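# Disassemble the test cell and sort its parts

## Task

Dismantle the test cell: move its plastic rods into the dish, then set the pan (hoses still attached), the frames and the electrode plate next to one another on the mat.

## Robot and tools

Robot: two arms, left_arm and right_arm, each ending in a five-finger hand (a left hand on left_arm, a right hand on right_arm). Fixed cameras: cam_head_left, cam_head_right, cam_high, cam_low. Wrist cameras: cam_left_wrist, cam_right_wrist. A post stands behind the arms. Loose objects may occasionally get nudged by something else.

Frames. Scene frame: origin at table-top height, halfway between the nominal bases. +z is up, +x points out over the table, and left_arm is on the +y side. Camera names do not tell you image sides. Calibrated bases: left_arm at (+0.008, +0.451, +0.001) m and right_arm at (+0.062, -0.459, -0.001) m, each turned only slightly about z. Each arm reports its hand poses, velocities and targets in its own base frame. Fixed cameras and the table use the scene frame.

Hand point. This point is fixed to the palm, 0.15 m out from the wrist flange along the fingers. Its +z runs along straight fingers and +y points out of the palm. On the right hand, +x points away from the thumb; on the left hand, +x points toward the thumb. Straight fingers reach about 0.06-0.07 m past the point. A bracket on the little-finger side of the wrist can strike things. With the palm level, the wrist can hang lower than the hand and touch the table first.

A row has 28 numbers, each in [-1, 1], and always covers both arms, in this order:
- left_arm dx, dy, dz, rx, ry, rz
- left hand: thumb_turn, thumb_bend, index, middle, ring, little, force_limit, speed
- the same 14 numbers for right_arm and the right hand

Pose numbers are offsets, not poses. They are measured along that arm's base axes from its Hand target as it stood when the action or move began. 1.0 equals 0.6 m, or 180 degrees for rx, ry, rz, which together form one rotation vector about the Hand target's position. Sending the same offset again moves the arm further. Sending all six as 0 asks for nothing new.

Hand motors run from -1 (open: thumb beside the palm, straight digits) to +1 (closed: thumb in front of the palm, digits curled). force_limit runs linearly from about 0 N at -1 to 10 N at +1, measured at the fingertip (15 N for the two thumb motors). speed runs from near zero at -1 up to full speed at +0.48 and stays at full speed up to +1. For a gentle grip, close at speed -0.94 or lower. A turned-in thumb with the fingers grips objects roughly 0.035-0.065 m thick, or handles down to about 0.025 m. A thumb-tip-to-index pinch can hold light items.

There are no "unchanged" values for the hands. To leave a hand alone, resend the last eight hand numbers you sent it. If you have sent it none yet, send its hand_measured values followed by hand_force_limit and hand_speed.

Tools:
- execute_actions(actions, cameras): actions is a list of up to 15 rows. Each row is one step of 1/30 s, and a short list repeats its last row until step 15. Every row counts from the start pose of that action. An empty list returns camera images.
- move(target, speed, blend, stop_force, zero, blocking, cameras): drives each hand point in a straight line.
  - target: one row, or up to 15 rows. All rows count from the same starting Hand targets.
  - speed: in m/s, 0.002-3.6, default 0.25. Turns are limited to twice that number in rad/s.
  - blend: in metres; rounds the corners of a list.
  - stop_force: in newtons, 3-120. It ends an arm's path when the push against its motion reaches that level.
  - zero: re-zeroes the sensor first (default true).
  - blocking=false: returns early. It cannot be used with stop_force.
  - The move does not avoid obstacles, and all paths stop after 10 s.
- wait(seconds): lets the scene run for 0-3600 s.
- stop(): brakes a running move.
- zoom_image(camera, region=[x0,y0,x1,y1]): region in pixels, at most 504 by 504.
- show_instructions(): shows the reference images.
- zero_wrist_force(arm): zeroes that arm's wrist force sensor.
- finished_scene(scene=1): ends the scene.

Reading results:
- Hand target is the last commanded pose after clipping, and the next offsets count from it. The hand often settles a little short of it.
- end_effector_position is in metres and end_effector_quat_wxyz gives orientation, both in the base frame.
- hand_measured, hand_stopped_by (moving, target, force, stalled, fault) and hand_load_n (positive when the finger is pushed open) follow the motor order. A lost grip shows only as hand_load_n dropping to about 0.
- Wrist force and Wrist torque are in the end-effector axes.
- The move: line reports done, off_target, moving, held or fault, plus limits=paced or held. done does not mean nothing was touched.
- MOTOR HOT means a motor is heating up; rest that arm.

Avoid:
- Dropping parts, even a few millimetres.
- Releasing parts while they are still moving.
- Letting anything leave the table or be left off it; this fails the task.
- Fast impacts.
- Commanding targets past a firm contact. The arms are stiff, and about 150 N of outside force, or contact torque over a joint's limit, stops the arm for 10 s. Wrist limits are 26.6 N m.
- Arm-to-arm contact, including closing one hand on the other's fingers.
- Moving a wrist near its base's first-joint axis.
- Orientation steps larger than 32 degrees; they get clipped.
- Heavy loads held for long, or overloaded fingers.

Approach slowly with stop_force when touching things. Finish only once everything rests in place without support.

Each tool is called by a JSON object that holds its "name" and its "arguments", one argument or row to a line.

Reference images:

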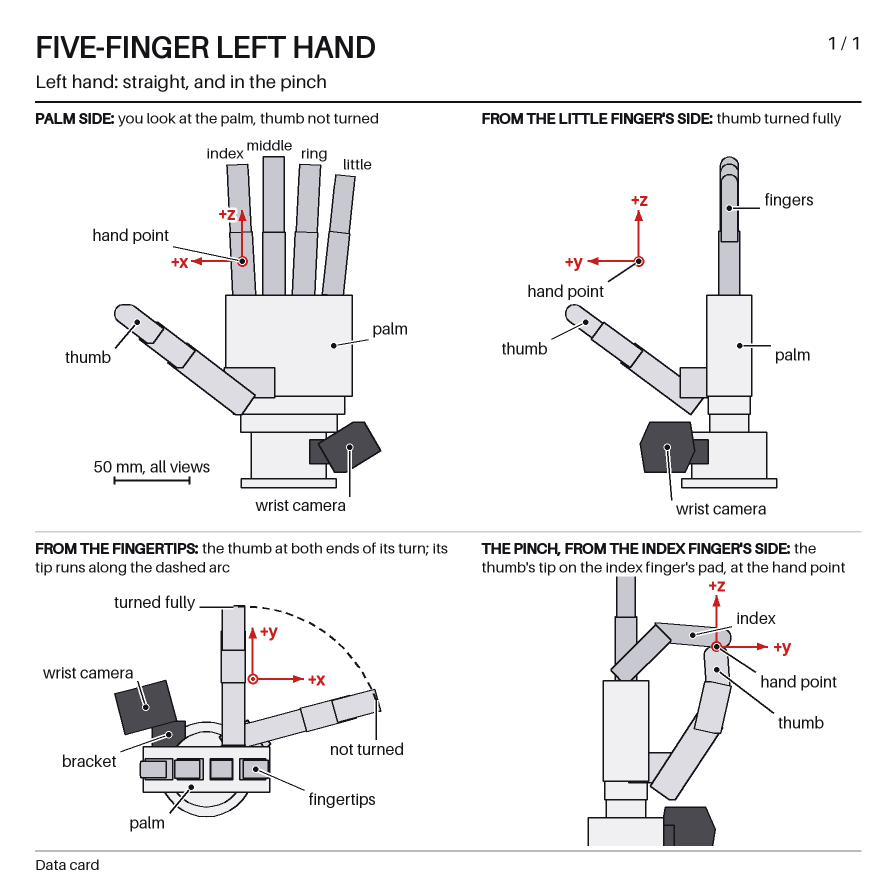

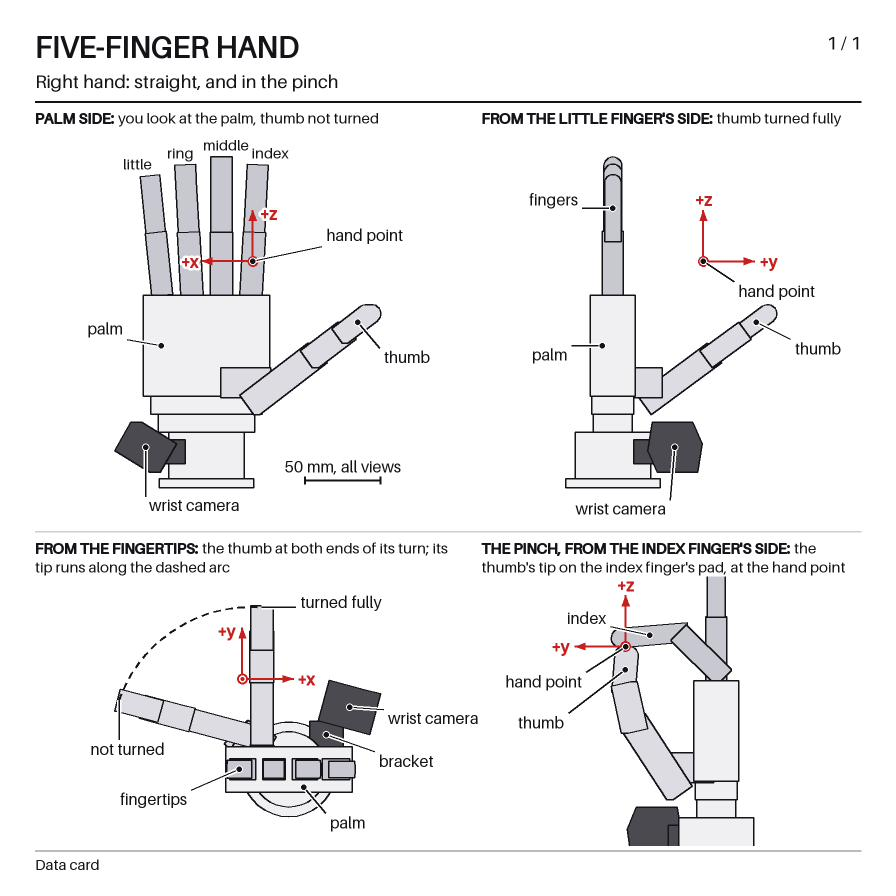

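## Session

{"name": "execute_actions", "arguments": {
  "actions": []
}}

Scene clock: 0.00 s.
left_arm: end_effector_position=(+0.1440, -0.4008, +0.2047) hand_measured=(-1.000, -1.000, -1.000, -1.000, -1.000, -1.000) hand_load_n=(+0.0, +0.0, +0.0, +0.0, +0.0, +0.0) hand_stopped_by=(target, target, target, target, target, target) hand_force_limit=0.00 hand_speed=-0.80 end_effector_quat_wxyz=(-0.196, +0.715, +0.117, -0.661) | right_arm: end_effector_position=(+0.8142, +0.0529, +0.1819) hand_measured=(-1.000, -1.000, -1.000, -1.000, -1.000, -1.000) hand_load_n=(+0.0, +0.0, +0.0, +0.0, +0.0, +0.0) hand_stopped_by=(target, target, target, target, target, target) hand_force_limit=0.00 hand_speed=-0.80 end_effector_quat_wxyz=(+0.306, -0.216, +0.927, +0.017)
Joint positions: left_arm=[2.602 -2.329 -1.684 0.924 -1.158 1.099] | right_arm=[-0.278 -0.558 0.463 1.121 1.254 -2.217]
Joint velocities: within noise
Joint torques (N m): no reading
Wrist force (N): no reading
Wrist torque (N m): no reading
Wrist force, peak (N): no reading
Hand target: left_arm +0.1440, -0.4008, +0.2047; -0.196, +0.715, +0.117, -0.661 | right_arm +0.8142, +0.0529, +0.1819; +0.306, -0.216, +0.927, +0.017

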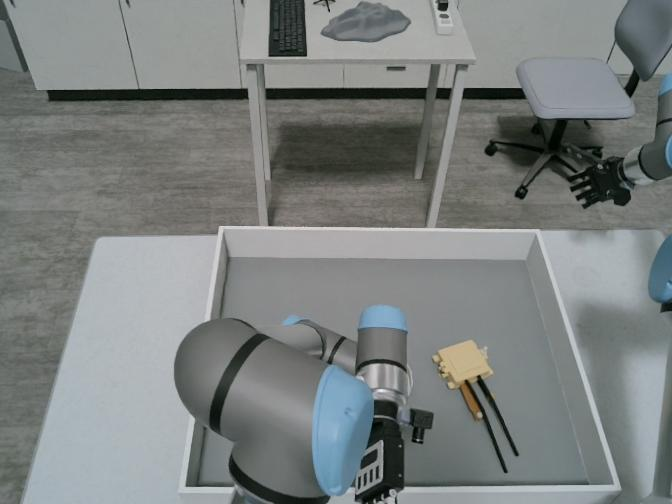

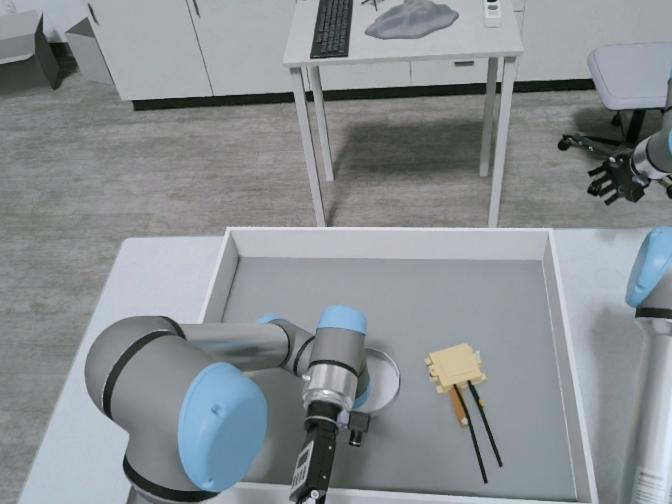

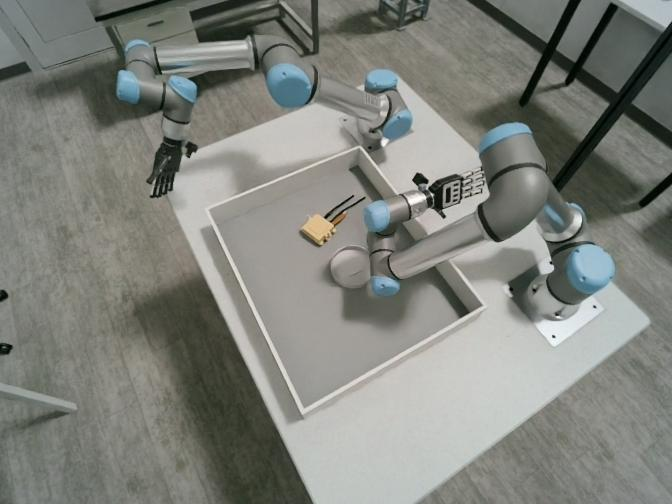

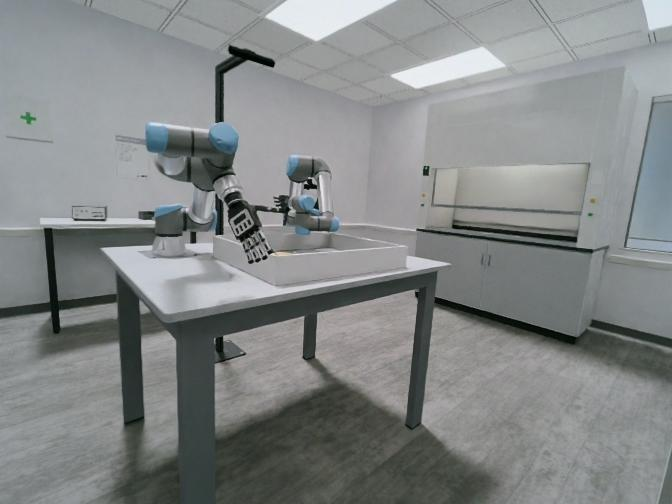

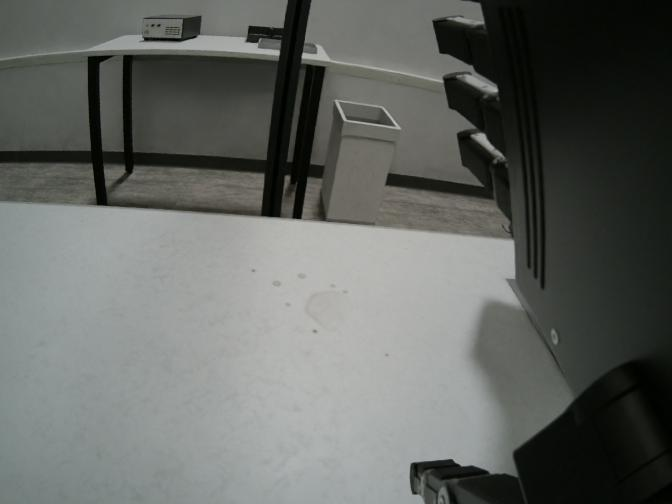

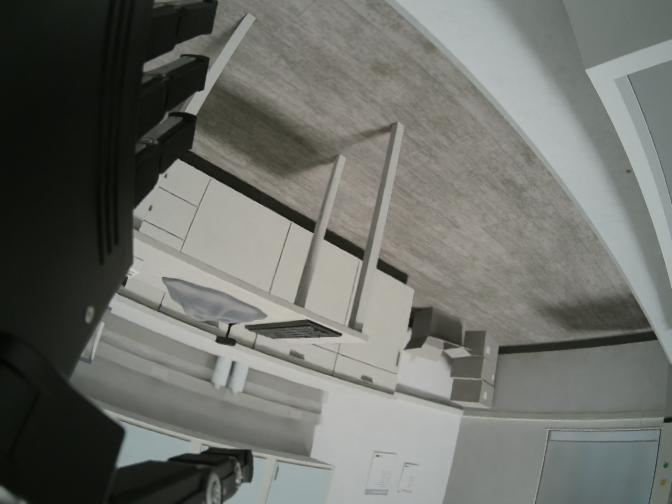

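{"name": "zoom_image", "arguments": {
  "camera": "cam_head_left",
  "region": [400, 310, 560, 490]
}}

{"name": "zoom_image", "arguments": {
  "camera": "cam_head_right",
  "region": [400, 320, 530, 490]
}}

{"name": "zoom_image", "arguments": {
  "camera": "cam_high",
  "region": [280, 180, 380, 260]
}}

Scaled by 2.800 from the camera's image (finer frame: 960x720).

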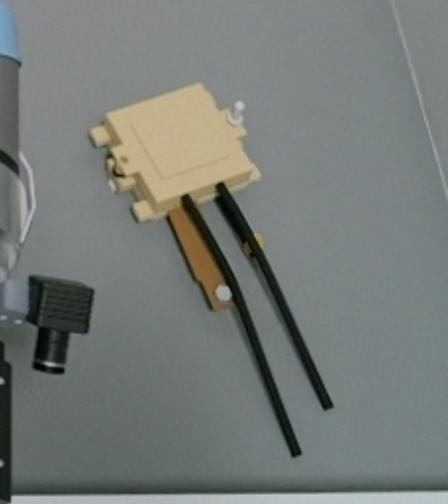

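Scaled by 2.965 from the camera's image (finer frame: 960x720).

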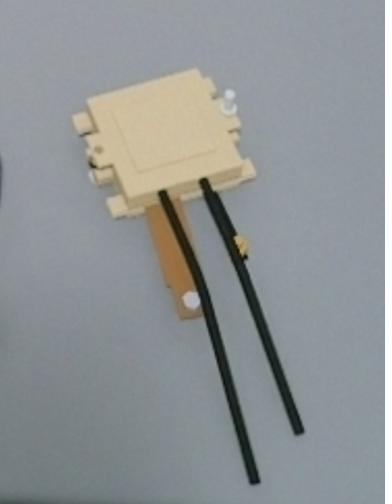

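Scaled by 5.040 from the camera's image (finer frame: 960x720).

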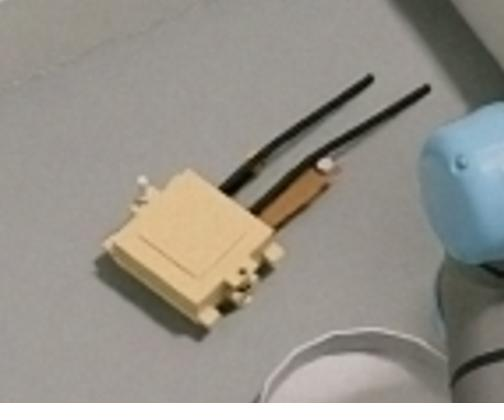

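{"name": "move", "arguments": {
  "target": [
    [0.1,0.1,0.25,0,0,0,-1,-1,-1,-1,-1,-1,0,-0.8, 0,0,0.3,0,0,0,-1,-1,-1,-1,-1,-1,0,-0.8],
    [0.343,0.635,0.242,-0.138,-0.466,-0.0825,-1,-1,-1,-1,-1,-1,0,-0.8, -0.1,0.0,0.3,0,0,0,-1,-1,-1,-1,-1,-1,0,-0.8]
  ],
  "blend": 0.05,
  "cameras": ["cam_head_left","cam_head_right","cam_high"]
}}

Scene clock: 82.13 s.
left_arm: end_effector_position=(+0.3497, -0.0199, +0.3499) hand_measured=(-1.000, -1.000, -1.000, -1.000, -1.000, -1.000) hand_load_n=(+0.0, +0.0, +0.0, +0.0, +0.0, +0.0) hand_stopped_by=(target, target, target, target, target, target) hand_force_limit=0.00 hand_speed=-0.80 end_effector_quat_wxyz=(+0.000, +1.000, +0.000, -0.001) | right_arm: end_effector_position=(+0.7536, +0.0529, +0.3615) hand_measured=(-1.000, -1.000, -1.000, -1.000, -1.000, -1.000) hand_load_n=(+0.0, +0.0, +0.0, +0.0, +0.0, +0.0) hand_stopped_by=(target, target, target, target, target, target) hand_force_limit=0.00 hand_speed=-0.80 end_effector_quat_wxyz=(+0.309, -0.214, +0.926, +0.017)
Joint positions: left_arm=[3.694 -1.572 -1.537 1.538 -1.572 2.123] | right_arm=[-0.306 -0.587 0.035 1.579 1.238 -2.238]
Joint torques (N m): left_arm=[6.33 10.6 31.72 -1.21 -0.49 1.9] | right_arm=[-1.77 -60.64 -26.39 -0.18 0.13 1.67]
Wrist force (N): left_arm=[0.7 1.1 -0.6] | right_arm=[0.0 -0.4 0.0]
Wrist torque (N m): left_arm=[0.30 0.02 0.31] | right_arm=[-0.04 0.00 0.01]
Wrist force, peak (N): left_arm=[1.1 1.8 1.1] | right_arm=[0.7 -0.4 1.7]
Hand target: left_arm +0.3498, -0.0198, +0.3499; +0.000, +1.000, +0.000, +0.000 | right_arm +0.7542, +0.0529, +0.3619; +0.306, -0.216, +0.927, +0.017
Off the commanded pose: left_arm 0.000 m, 0 deg | right_arm 0.001 m, 0 deg.
elbow stopped short (right arm): the move would have taken joint 3 (elbow) straighter than the controller allows.
move: done

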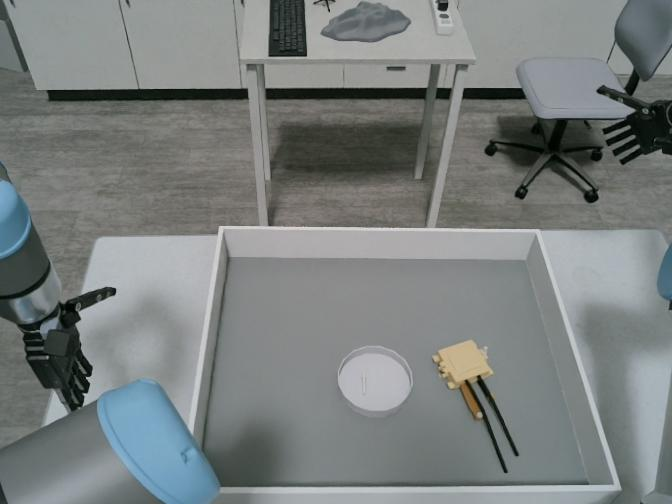

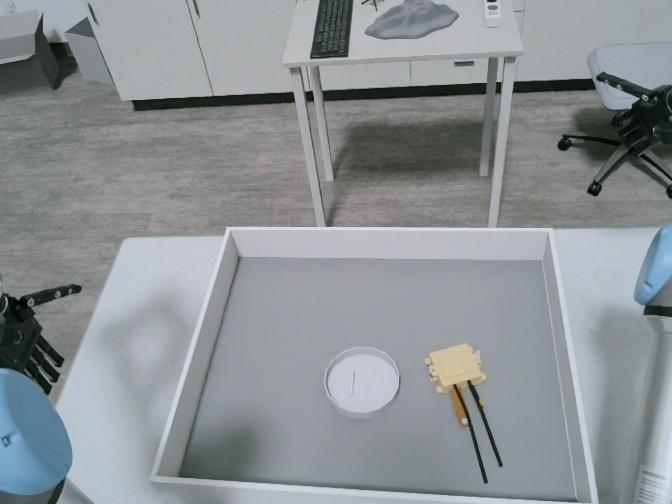

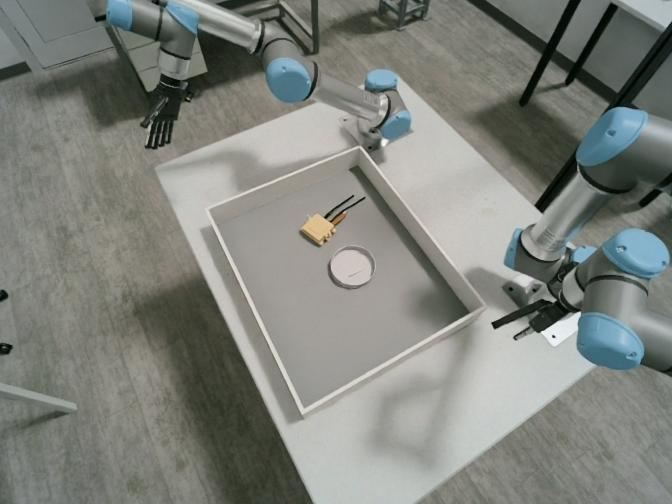

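{"name": "zoom_image", "arguments": {
  "camera": "cam_head_left",
  "region": [320, 320, 530, 480]
}}

{"name": "zoom_image", "arguments": {
  "camera": "cam_high",
  "region": [280, 180, 390, 300]
}}

Scaled by 2.400 from the camera's image (finer frame: 960x720).

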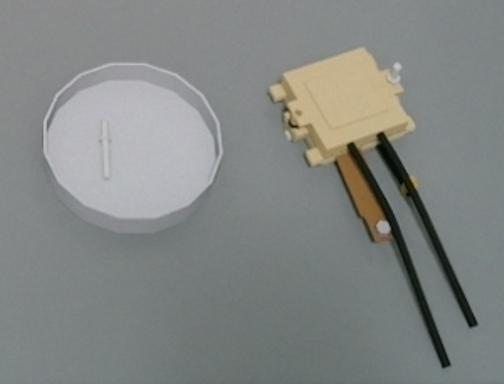

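Scaled by 4.200 from the camera's image (finer frame: 960x720).

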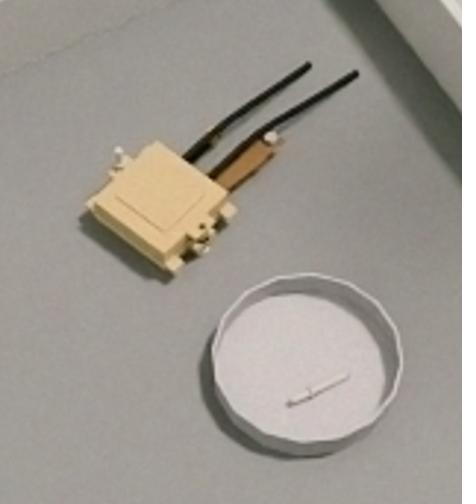

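{"name": "move", "arguments": {
  "target": [
    [0,0,0,0,0,0,-1,-1,-1,-1,-1,-1,0,-0.8, -0.3,0.1,0.05,0,0.1,-0.07,-1,-1,-1,-1,-1,-1,0,-0.8],
    [0,0,0,0,0,0,-1,-1,-1,-1,-1,-1,0,-0.8, -0.632,0.428,-0.2,-0.011,0.1997,-0.141,-1,-1,-1,-1,-1,-1,0,-0.8]
  ],
  "blend": 0.05,
  "cameras": ["cam_right_wrist","cam_head_left","cam_high"]
}}

Scene clock: 104.07 s.
left_arm: end_effector_position=(+0.3498, -0.0198, +0.3499) hand_measured=(-1.000, -1.000, -1.000, -1.000, -1.000, -1.000) hand_load_n=(+0.0, +0.0, +0.0, +0.0, +0.0, +0.0) hand_stopped_by=(target, target, target, target, target, target) hand_force_limit=0.00 hand_speed=-0.80 end_effector_quat_wxyz=(+0.000, +1.000, +0.000, +0.000) | right_arm: end_effector_position=(+0.3750, +0.3097, +0.2418) hand_measured=(-1.000, -1.000, -1.000, -1.000, -1.000, -1.000) hand_load_n=(+0.0, +0.0, +0.0, +0.0, +0.0, +0.0) hand_stopped_by=(target, target, target, target, target, target) hand_force_limit=0.00 hand_speed=-0.80 end_effector_quat_wxyz=(+0.000, +0.001, +1.000, +0.000)
Joint positions: left_arm=[3.694 -1.572 -1.537 1.538 -1.572 2.123] | right_arm=[0.308 -1.287 1.488 1.369 1.57 -1.262]
Joint torques (N m): left_arm=[1.67 9.78 31.55 -1.13 0.87 0.66] | right_arm=[8.02 -43.59 -21.62 3.54 2.07 1.85]
Wrist force (N): left_arm=[0.7 0.7 -0.5] | right_arm=[-0.4 -0.7 0.7]
Wrist torque (N m): left_arm=[0.22 0.03 0.31] | right_arm=[-0.22 0.07 -0.08]
Wrist force, peak (N): left_arm=[0.5 1.3 -0.5] | right_arm=[-0.3 -1.9 1.4]
Hand target: left_arm +0.3498, -0.0198, +0.3499; +0.000, +1.000, +0.000, +0.000 | right_arm +0.3750, +0.3097, +0.2419; +0.000, +0.001, +1.000, +0.000
Off the commanded pose: left_arm 0.000 m, 0 deg | right_arm 0.000 m, 0 deg.
move: done
cam_right_wrist: T_world_to_cam=[[-0.26148, 0.96487, 0.02544, -0.20748], [0.80874, 0.20463, 0.55143, -0.50909], [0.52685, 0.16476, -0.83384, 0.06837]] pos_world=[0.32145, 0.2931, 0.34302]
Images, in order (width x height): cam_head_left 672x504, cam_high 672x504, cam_right_wrist 672x504.

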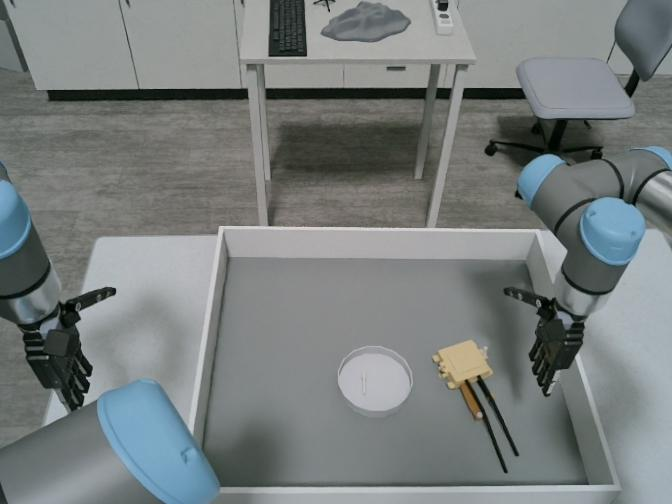

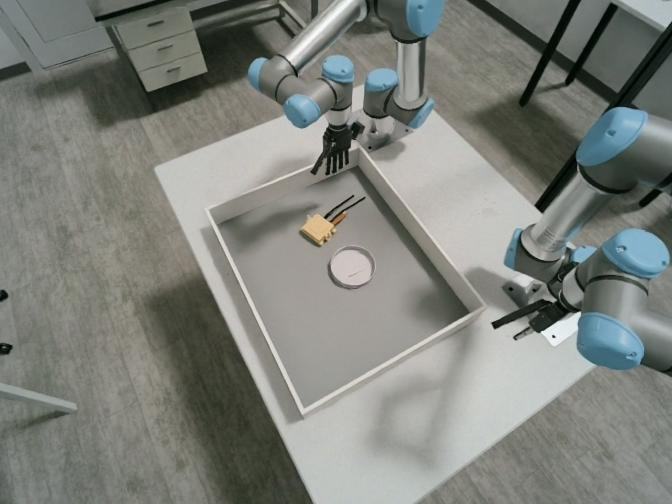

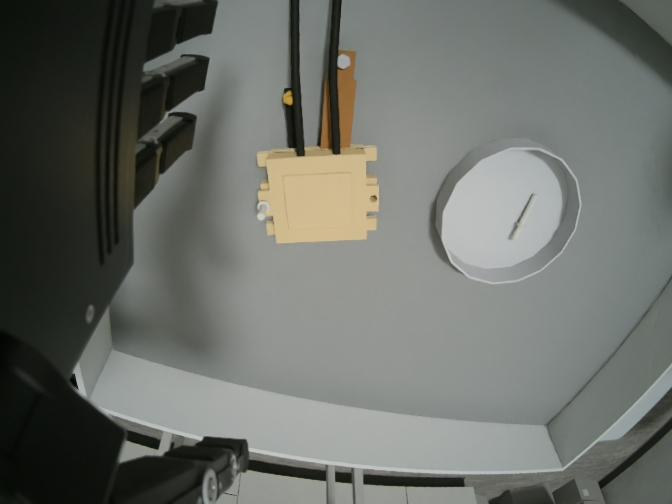

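{"name": "zoom_image", "arguments": {
  "camera": "cam_right_wrist",
  "region": [240, 30, 400, 260]
}}

{"name": "zoom_image", "arguments": {
  "camera": "cam_right_wrist",
  "region": [430, 130, 590, 290]
}}

Scaled by 2.191 from the camera's image (finer frame: 960x720).

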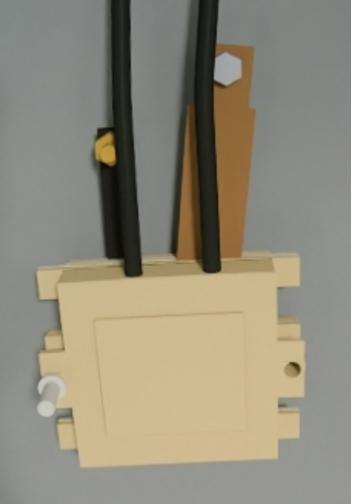

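Scaled by 3.150 from the camera's image (finer frame: 960x720).

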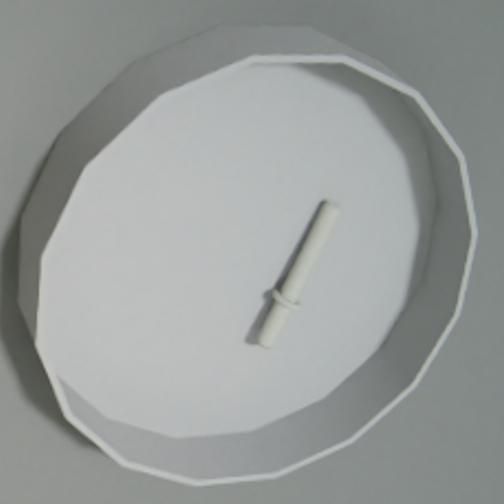

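{"name": "move", "arguments": {
  "target": [0,0,0,0,0,0,-1,-1,-1,-1,-1,-1,0,-0.8, 0.04,-0.1,-0.17,0,0,0,-1,-1,-1,-1,-1,-1,0,-0.8],
  "cameras": ["cam_right_wrist"]
}}

{"name": "zoom_image", "arguments": {
  "camera": "cam_right_wrist",
  "region": [200, 0, 500, 300]
}}

Scene clock: 129.50 s.
left_arm: end_effector_position=(+0.3498, -0.0198, +0.3499) hand_measured=(-1.000, -1.000, -1.000, -1.000, -1.000, -1.000) hand_load_n=(+0.0, +0.0, +0.0, +0.0, +0.0, +0.0) hand_stopped_by=(target, target, target, target, target, target) hand_force_limit=0.00 hand_speed=-0.80 end_effector_quat_wxyz=(+0.000, +1.000, +0.000, +0.000) | right_arm: end_effector_position=(+0.3989, +0.2498, +0.1399) hand_measured=(-1.000, -1.000, -1.000, -1.000, -1.000, -1.000) hand_load_n=(+0.0, +0.0, +0.5, +0.0, +0.0, +0.0) hand_stopped_by=(target, target, target, target, target, target) hand_force_limit=0.00 hand_speed=-0.80 end_effector_quat_wxyz=(+0.000, +0.001, +1.000, +0.000)
Joint positions: left_arm=[3.694 -1.572 -1.537 1.538 -1.572 2.123] | right_arm=[0.147 -1.235 1.694 1.112 1.57 -1.422]
Joint torques (N m): left_arm=[-4.41 9.84 30.87 -2.13 -1.02 -1.75] | right_arm=[-5.95 -39.46 -16.13 1.26 -0.76 -0.74]
Wrist force (N): left_arm=[0.5 0.8 -0.4] | right_arm=[-0.5 -0.7 0.7]
Wrist torque (N m): left_arm=[0.23 0.06 0.29] | right_arm=[-0.19 0.08 -0.19]
Wrist force, peak (N): left_arm=[0.7 1.3 -0.5] | right_arm=[-1.0 -1.9 2.3]
Hand target: left_arm +0.3498, -0.0198, +0.3499; +0.000, +1.000, +0.000, +0.000 | right_arm +0.3990, +0.2497, +0.1399; +0.000, +0.001, +1.000, +0.000
Off the commanded pose: left_arm 0.000 m, 0 deg | right_arm 0.000 m, 0 deg.
move: done
cam_right_wrist: T_world_to_cam=[[-0.26134, 0.96491, 0.02544, -0.1408], [0.80885, 0.20453, 0.55129, -0.45994], [0.52675, 0.16465, -0.83392, -0.01922]] pos_world=[0.34535, 0.2331, 0.24112]

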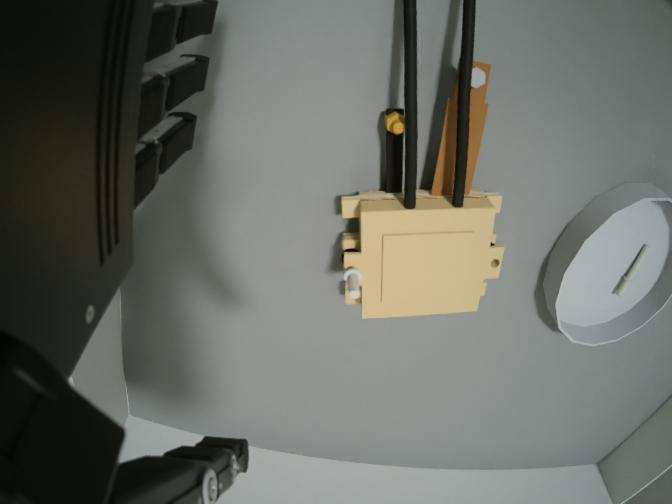

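Scaled by 1.680 from the camera's image (finer frame: 960x720).

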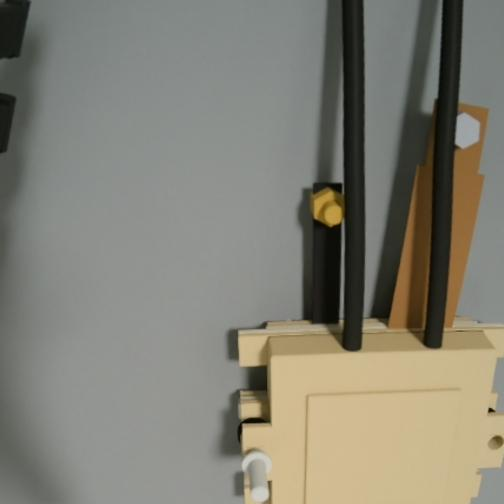

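{"name": "move", "arguments": {
  "target": [
    [0,0,0,0,0,0,-1,-1,-1,-1,-1,-1,0,-0.8, -0.03,-0.08,0.25,0,0,0,-1,-1,-1,-1,-1,-1,0,-0.8],
    [0,0,0,0,0,0,-1,-1,-1,-1,-1,-1,0,-0.8, -0.03,-0.12,0.3,0,0,0.667,-1,-1,-1,-1,-1,-1,0,-0.8],
    [0,0,0,0,0,0,-1,-1,-1,-1,-1,-1,0,-0.8, 0,-0.133,0.1,-0.255,-0.442,0.545,-1,-1,-1,-1,-1,-1,0,-0.8]
  ],
  "speed": 0.4,
  "cameras": ["cam_right_wrist","cam_head_left"]
}}

Scene clock: 375.47 s.
left_arm: end_effector_position=(+0.3498, -0.0198, +0.3499) hand_measured=(-1.000, -1.000, -1.000, -1.000, -1.000, -1.000) hand_load_n=(+0.0, +0.0, +0.0, +0.0, +0.0, +0.0) hand_stopped_by=(target, target, target, target, target, target) hand_force_limit=0.00 hand_speed=-0.80 end_effector_quat_wxyz=(+0.000, +1.000, +0.000, +0.000) | right_arm: end_effector_position=(+0.3990, +0.1699, +0.1999) hand_measured=(-1.000, -1.000, -1.000, -1.000, -1.000, -1.000) hand_load_n=(-0.5, +0.0, +0.0, +0.0, +0.0, +0.0) hand_stopped_by=(target, target, target, target, target, target) hand_force_limit=0.00 hand_speed=-0.80 end_effector_quat_wxyz=(-0.546, +0.673, -0.388, +0.315)
Joint positions: left_arm=[3.694 -1.572 -1.537 1.538 -1.572 2.123] | right_arm=[-0.544 -1.932 2.347 -0.002 0.541 -3.501]
Joint torques (N m): left_arm=[-4.41 10.07 31.12 -3.48 -1.88 -1.57] | right_arm=[-5.8 5.94 -13.28 -1.26 -2.92 2.03]
Wrist force (N): left_arm=[0.7 0.8 -0.3] | right_arm=[0.4 0.8 0.4]
Wrist torque (N m): left_arm=[0.22 0.04 0.30] | right_arm=[0.17 -0.01 0.05]
Wrist force, peak (N): left_arm=[0.9 1.0 -0.7] | right_arm=[-0.7 0.2 2.9]
Hand target: left_arm +0.3498, -0.0198, +0.3499; +0.000, +1.000, +0.000, +0.000 | right_arm +0.3990, +0.1699, +0.1999; -0.546, +0.673, -0.388, +0.314
Off the commanded pose: left_arm 0.000 m, 0 deg | right_arm 0.000 m, 0 deg.
move: done
cam_right_wrist: T_world_to_cam=[[-0.06198, -0.33916, -0.93869, 0.26955], [-0.90874, 0.40811, -0.08745, 0.30172], [0.41274, 0.8476, -0.3335, -0.12661]] pos_world=[0.34314, 0.0756, 0.23718]
Images, in order (width x height): cam_head_left 672x504, cam_right_wrist 672x504.

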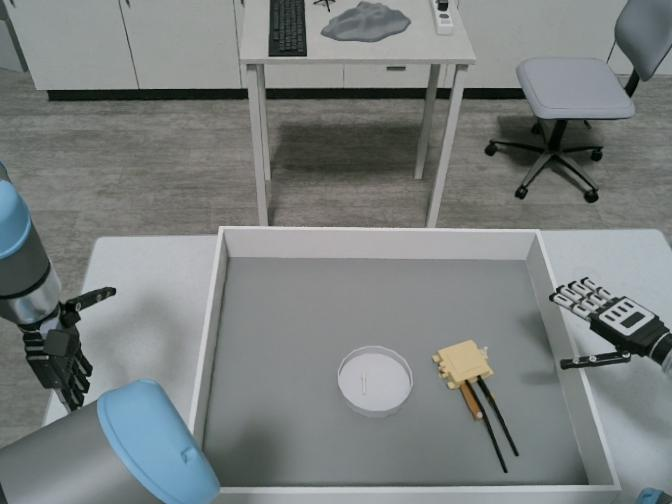

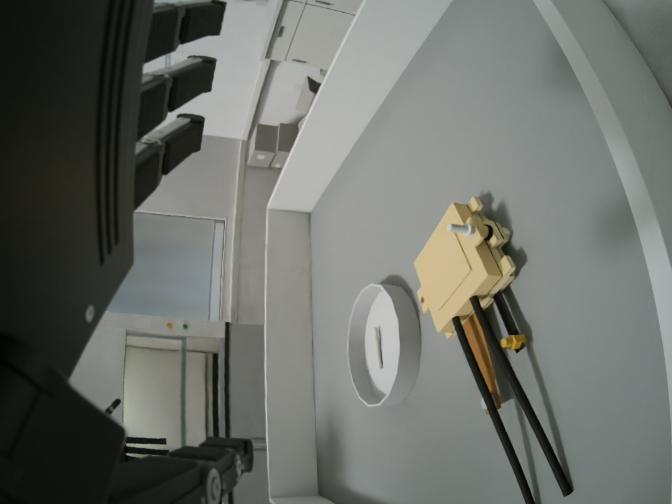

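{"name": "zoom_image", "arguments": {
  "camera": "cam_right_wrist",
  "region": [400, 180, 580, 360]
}}

{"name": "move", "arguments": {
  "target": [0,0,0,0,0,0,-1,-1,-1,-1,-1,-1,0,-0.8, 0.07,0.1,-0.15,0,0,0,-1,-1,-1,-1,-1,-1,0,-0.8],
  "cameras": ["cam_right_wrist"]
}}

{"name": "zoom_image", "arguments": {
  "camera": "cam_right_wrist",
  "region": [300, 100, 560, 400]
}}

Scaled by 2.800 from the camera's image (finer frame: 960x720).

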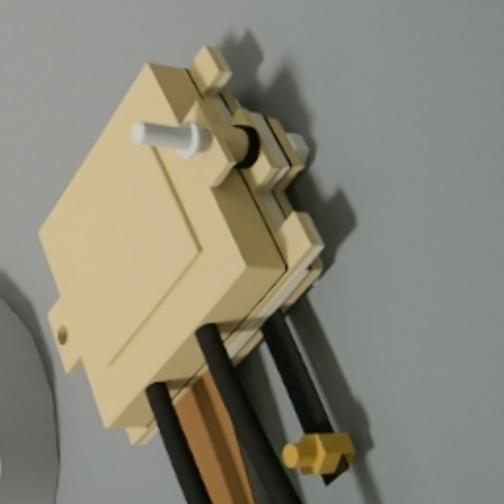

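Scene clock: 385.67 s.
left_arm: end_effector_position=(+0.3498, -0.0198, +0.3499) hand_measured=(-1.000, -1.000, -1.000, -1.000, -1.000, -1.000) hand_load_n=(+0.0, +0.0, +0.0, +0.0, +0.0, +0.0) hand_stopped_by=(target, target, target, target, target, target) hand_force_limit=0.00 hand_speed=-0.80 end_effector_quat_wxyz=(+0.000, +1.000, +0.000, +0.000) | right_arm: end_effector_position=(+0.4410, +0.2299, +0.1100) hand_measured=(-1.000, -1.000, -1.000, -1.000, -1.000, -1.000) hand_load_n=(+0.0, +0.0, +0.0, +0.0, -0.5, +0.0) hand_stopped_by=(target, target, target, target, target, target) hand_force_limit=0.00 hand_speed=-0.80 end_effector_quat_wxyz=(-0.546, +0.673, -0.388, +0.314) end_effector_velocity=(+0.000, +0.001, -0.001) end_effector_angular_velocity=(+0.000, +0.000, +0.001)
Joint positions: left_arm=[3.694 -1.572 -1.537 1.538 -1.572 2.123] | right_arm=[-0.189 -1.625 2.385 -0.488 0.875 -3.319]
Joint velocities: left_arm=[within noise] | right_arm=[0.001 0.003 0.003 -0.006 0 0]
Joint torques (N m): left_arm=[-4.26 10.06 29.74 -3.27 -1.8 -1.68] | right_arm=[8.63 -5.62 -2.23 -2.19 0.85 -0.32]
Wrist force (N): left_arm=[0.6 0.8 -0.5] | right_arm=[0.2 0.5 0.4]
Wrist torque (N m): left_arm=[0.24 0.03 0.30] | right_arm=[0.14 0.02 0.00]
Wrist force, peak (N): left_arm=[0.6 1.3 -0.5] | right_arm=[-0.2 2.1 1.5]
Hand target: left_arm +0.3498, -0.0198, +0.3499; +0.000, +1.000, +0.000, +0.000 | right_arm +0.4410, +0.2299, +0.1099; -0.546, +0.673, -0.388, +0.314
Off the commanded pose: left_arm 0.000 m, 0 deg | right_arm 0.000 m, 0 deg.
move: done
cam_right_wrist: T_world_to_cam=[[-0.06197, -0.33881, -0.93881, 0.20799], [-0.90882, 0.40795, -0.08724, 0.30755], [0.41255, 0.84781, -0.3332, -0.22481]] pos_world=[0.38515, 0.1356, 0.14718]

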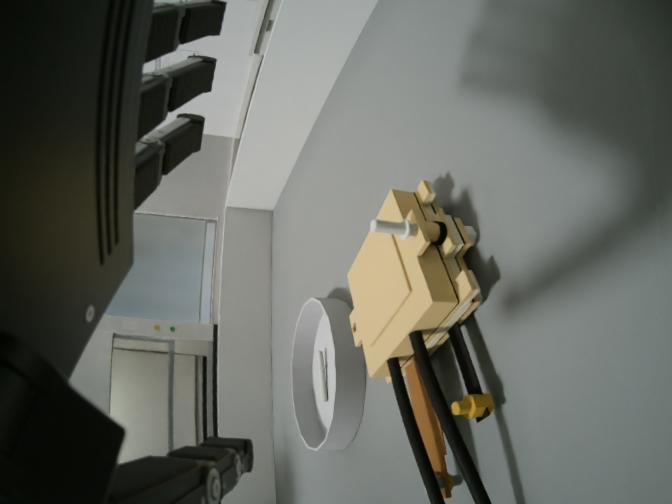

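Scaled by 1.680 from the camera's image (finer frame: 960x720).

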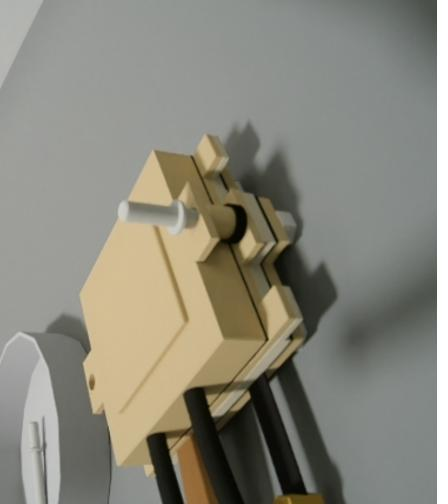

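{"name": "move", "arguments": {
  "target": [0,0,0,0,0,0,-1,-1,-1,-1,-1,-1,0,-0.8, 0,0,0,0,0,0,0.79,0,-0.15,-1,-1,-1,-0.4,-0.3],
  "cameras": ["cam_right_wrist"]
}}

Scene clock: 425.90 s.
left_arm: end_effector_position=(+0.3498, -0.0198, +0.3499) hand_measured=(-1.000, -1.000, -1.000, -1.000, -1.000, -1.000) hand_load_n=(+0.0, +0.0, +0.0, +0.0, +0.0, +0.0) hand_stopped_by=(target, target, target, target, target, target) hand_force_limit=0.00 hand_speed=-0.80 end_effector_quat_wxyz=(+0.000, +1.000, +0.000, +0.000) | right_arm: end_effector_position=(+0.4410, +0.2299, +0.1099) hand_measured=(+0.790, +0.000, -0.150, -1.000, -1.000, -1.000) hand_load_n=(+0.0, +0.0, +0.0, +0.0, +0.0, +0.0) hand_stopped_by=(target, target, target, target, target, target) hand_force_limit=-0.40 hand_speed=-0.30 end_effector_quat_wxyz=(-0.546, +0.673, -0.388, +0.314)
Joint positions: left_arm=[3.694 -1.572 -1.537 1.538 -1.572 2.123] | right_arm=[-0.189 -1.624 2.385 -0.488 0.875 -3.319]
Joint torques (N m): left_arm=[-4.69 9.98 29.82 -3.45 -1.86 -1.66] | right_arm=[7.32 -4.75 -6.84 -1.11 1.02 1.45]
Wrist force (N): left_arm=[0.2 0.8 -0.5] | right_arm=[0.2 0.5 0.4]
Wrist torque (N m): left_arm=[0.26 0.09 0.28] | right_arm=[0.12 0.02 0.00]
Wrist force, peak (N): left_arm=[0.6 1.2 -0.6] | right_arm=[0.7 0.6 0.3]
Hand target: left_arm +0.3498, -0.0198, +0.3499; +0.000, +1.000, +0.000, +0.000 | right_arm +0.4410, +0.2299, +0.1099; -0.546, +0.673, -0.388, +0.314
Off the commanded pose: left_arm 0.000 m, 0 deg | right_arm 0.000 m, 0 deg.
move: done
cam_right_wrist: T_world_to_cam=[[-0.06223, -0.33882, -0.93879, 0.20799], [-0.90876, 0.40813, -0.08706, 0.30738], [0.41265, 0.84772, -0.3333, -0.22482]] pos_world=[0.38505, 0.1356, 0.14708]

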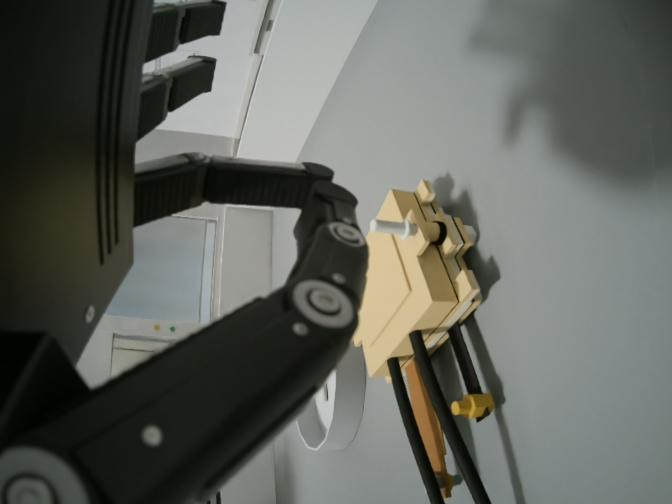

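{"name": "zoom_image", "arguments": {
  "camera": "cam_right_wrist",
  "region": [270, 130, 420, 330]
}}

Scaled by 2.520 from the camera's image (finer frame: 960x720).

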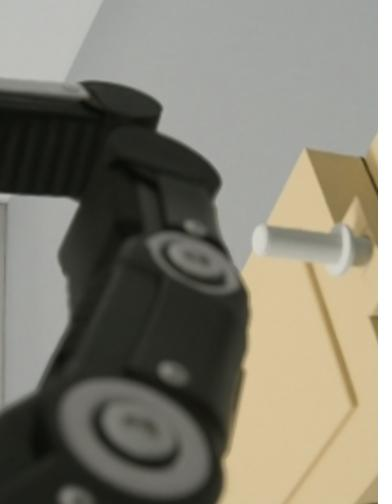

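{"name": "wait", "arguments": {
  "seconds": 0.1,
  "cameras": ["cam_head_left","cam_head_right"]
}}

{"name": "zoom_image", "arguments": {
  "camera": "cam_head_left",
  "region": [420, 280, 620, 430]
}}

{"name": "zoom_image", "arguments": {
  "camera": "cam_head_right",
  "region": [420, 280, 620, 430]
}}

Scene clock: 453.20 s.
left_arm: end_effector_position=(+0.3498, -0.0198, +0.3499) hand_measured=(-1.000, -1.000, -1.000, -1.000, -1.000, -1.000) hand_load_n=(+0.0, +0.0, +0.0, +0.0, +0.0, +0.0) hand_stopped_by=(target, target, target, target, target, target) hand_force_limit=0.00 hand_speed=-0.80 end_effector_quat_wxyz=(+0.000, +1.000, +0.000, +0.000) | right_arm: end_effector_position=(+0.4410, +0.2299, +0.1099) hand_measured=(+0.790, +0.000, -0.150, -1.000, -1.000, -1.000) hand_load_n=(+0.0, +0.0, +0.0, +0.0, +0.0, +0.0) hand_stopped_by=(target, target, target, target, target, target) hand_force_limit=-0.40 hand_speed=-0.30 end_effector_quat_wxyz=(-0.546, +0.673, -0.388, +0.314)
Joint positions: left_arm=[3.694 -1.572 -1.537 1.538 -1.572 2.123] | right_arm=[-0.189 -1.624 2.385 -0.488 0.875 -3.319]
Joint torques (N m): left_arm=[-3.76 9.51 28.93 -3.55 -1.85 -1.66] | right_arm=[4.36 -5.89 -11.55 0.01 -0.67 1.59]
Wrist force (N): left_arm=[0.7 0.8 -0.4] | right_arm=[0.6 0.0 0.3]
Wrist torque (N m): left_arm=[0.23 0.03 0.31] | right_arm=[0.07 -0.03 0.02]
Wrist force, peak (N): left_arm=[0.7 1.2 -0.6] | right_arm=[0.6 0.6 0.7]
Hand target: left_arm +0.3498, -0.0198, +0.3499; +0.000, +1.000, +0.000, +0.000 | right_arm +0.4410, +0.2299, +0.1099; -0.546, +0.673, -0.388, +0.314
Off the commanded pose: left_arm 0.000 m, 0 deg | right_arm 0.000 m, 0 deg.
wait: 0.10 s; at rest from the start

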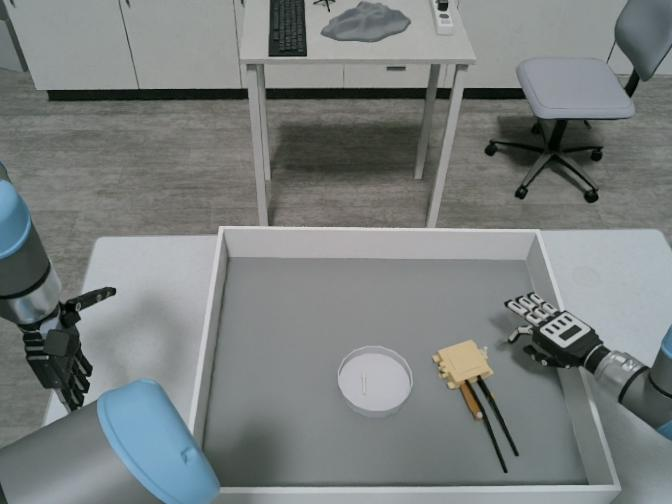

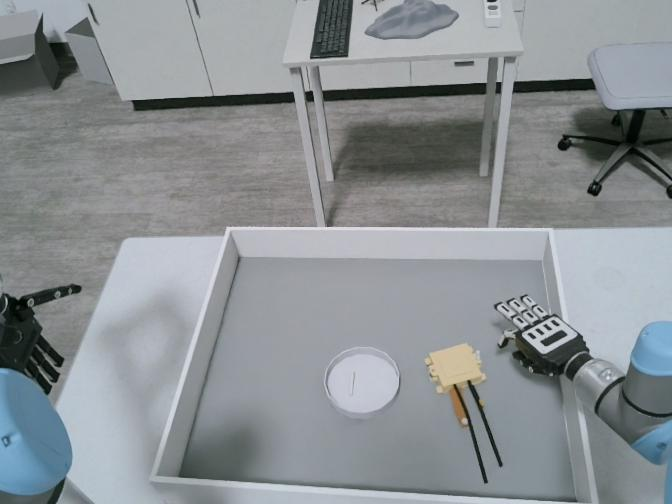

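Scaled by 2.520 from the camera's image (finer frame: 960x720).

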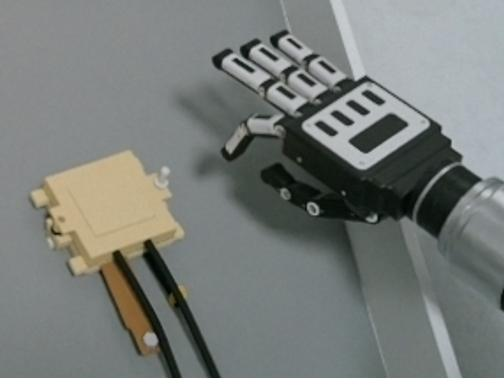

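Scaled by 2.520 from the camera's image (finer frame: 960x720).

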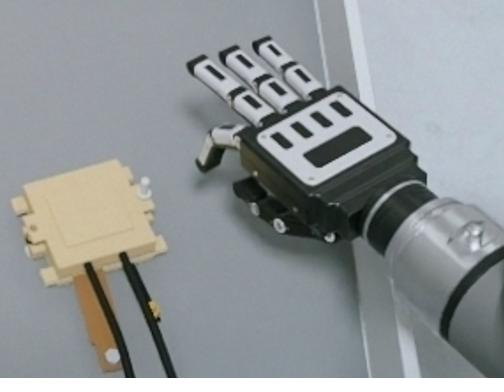

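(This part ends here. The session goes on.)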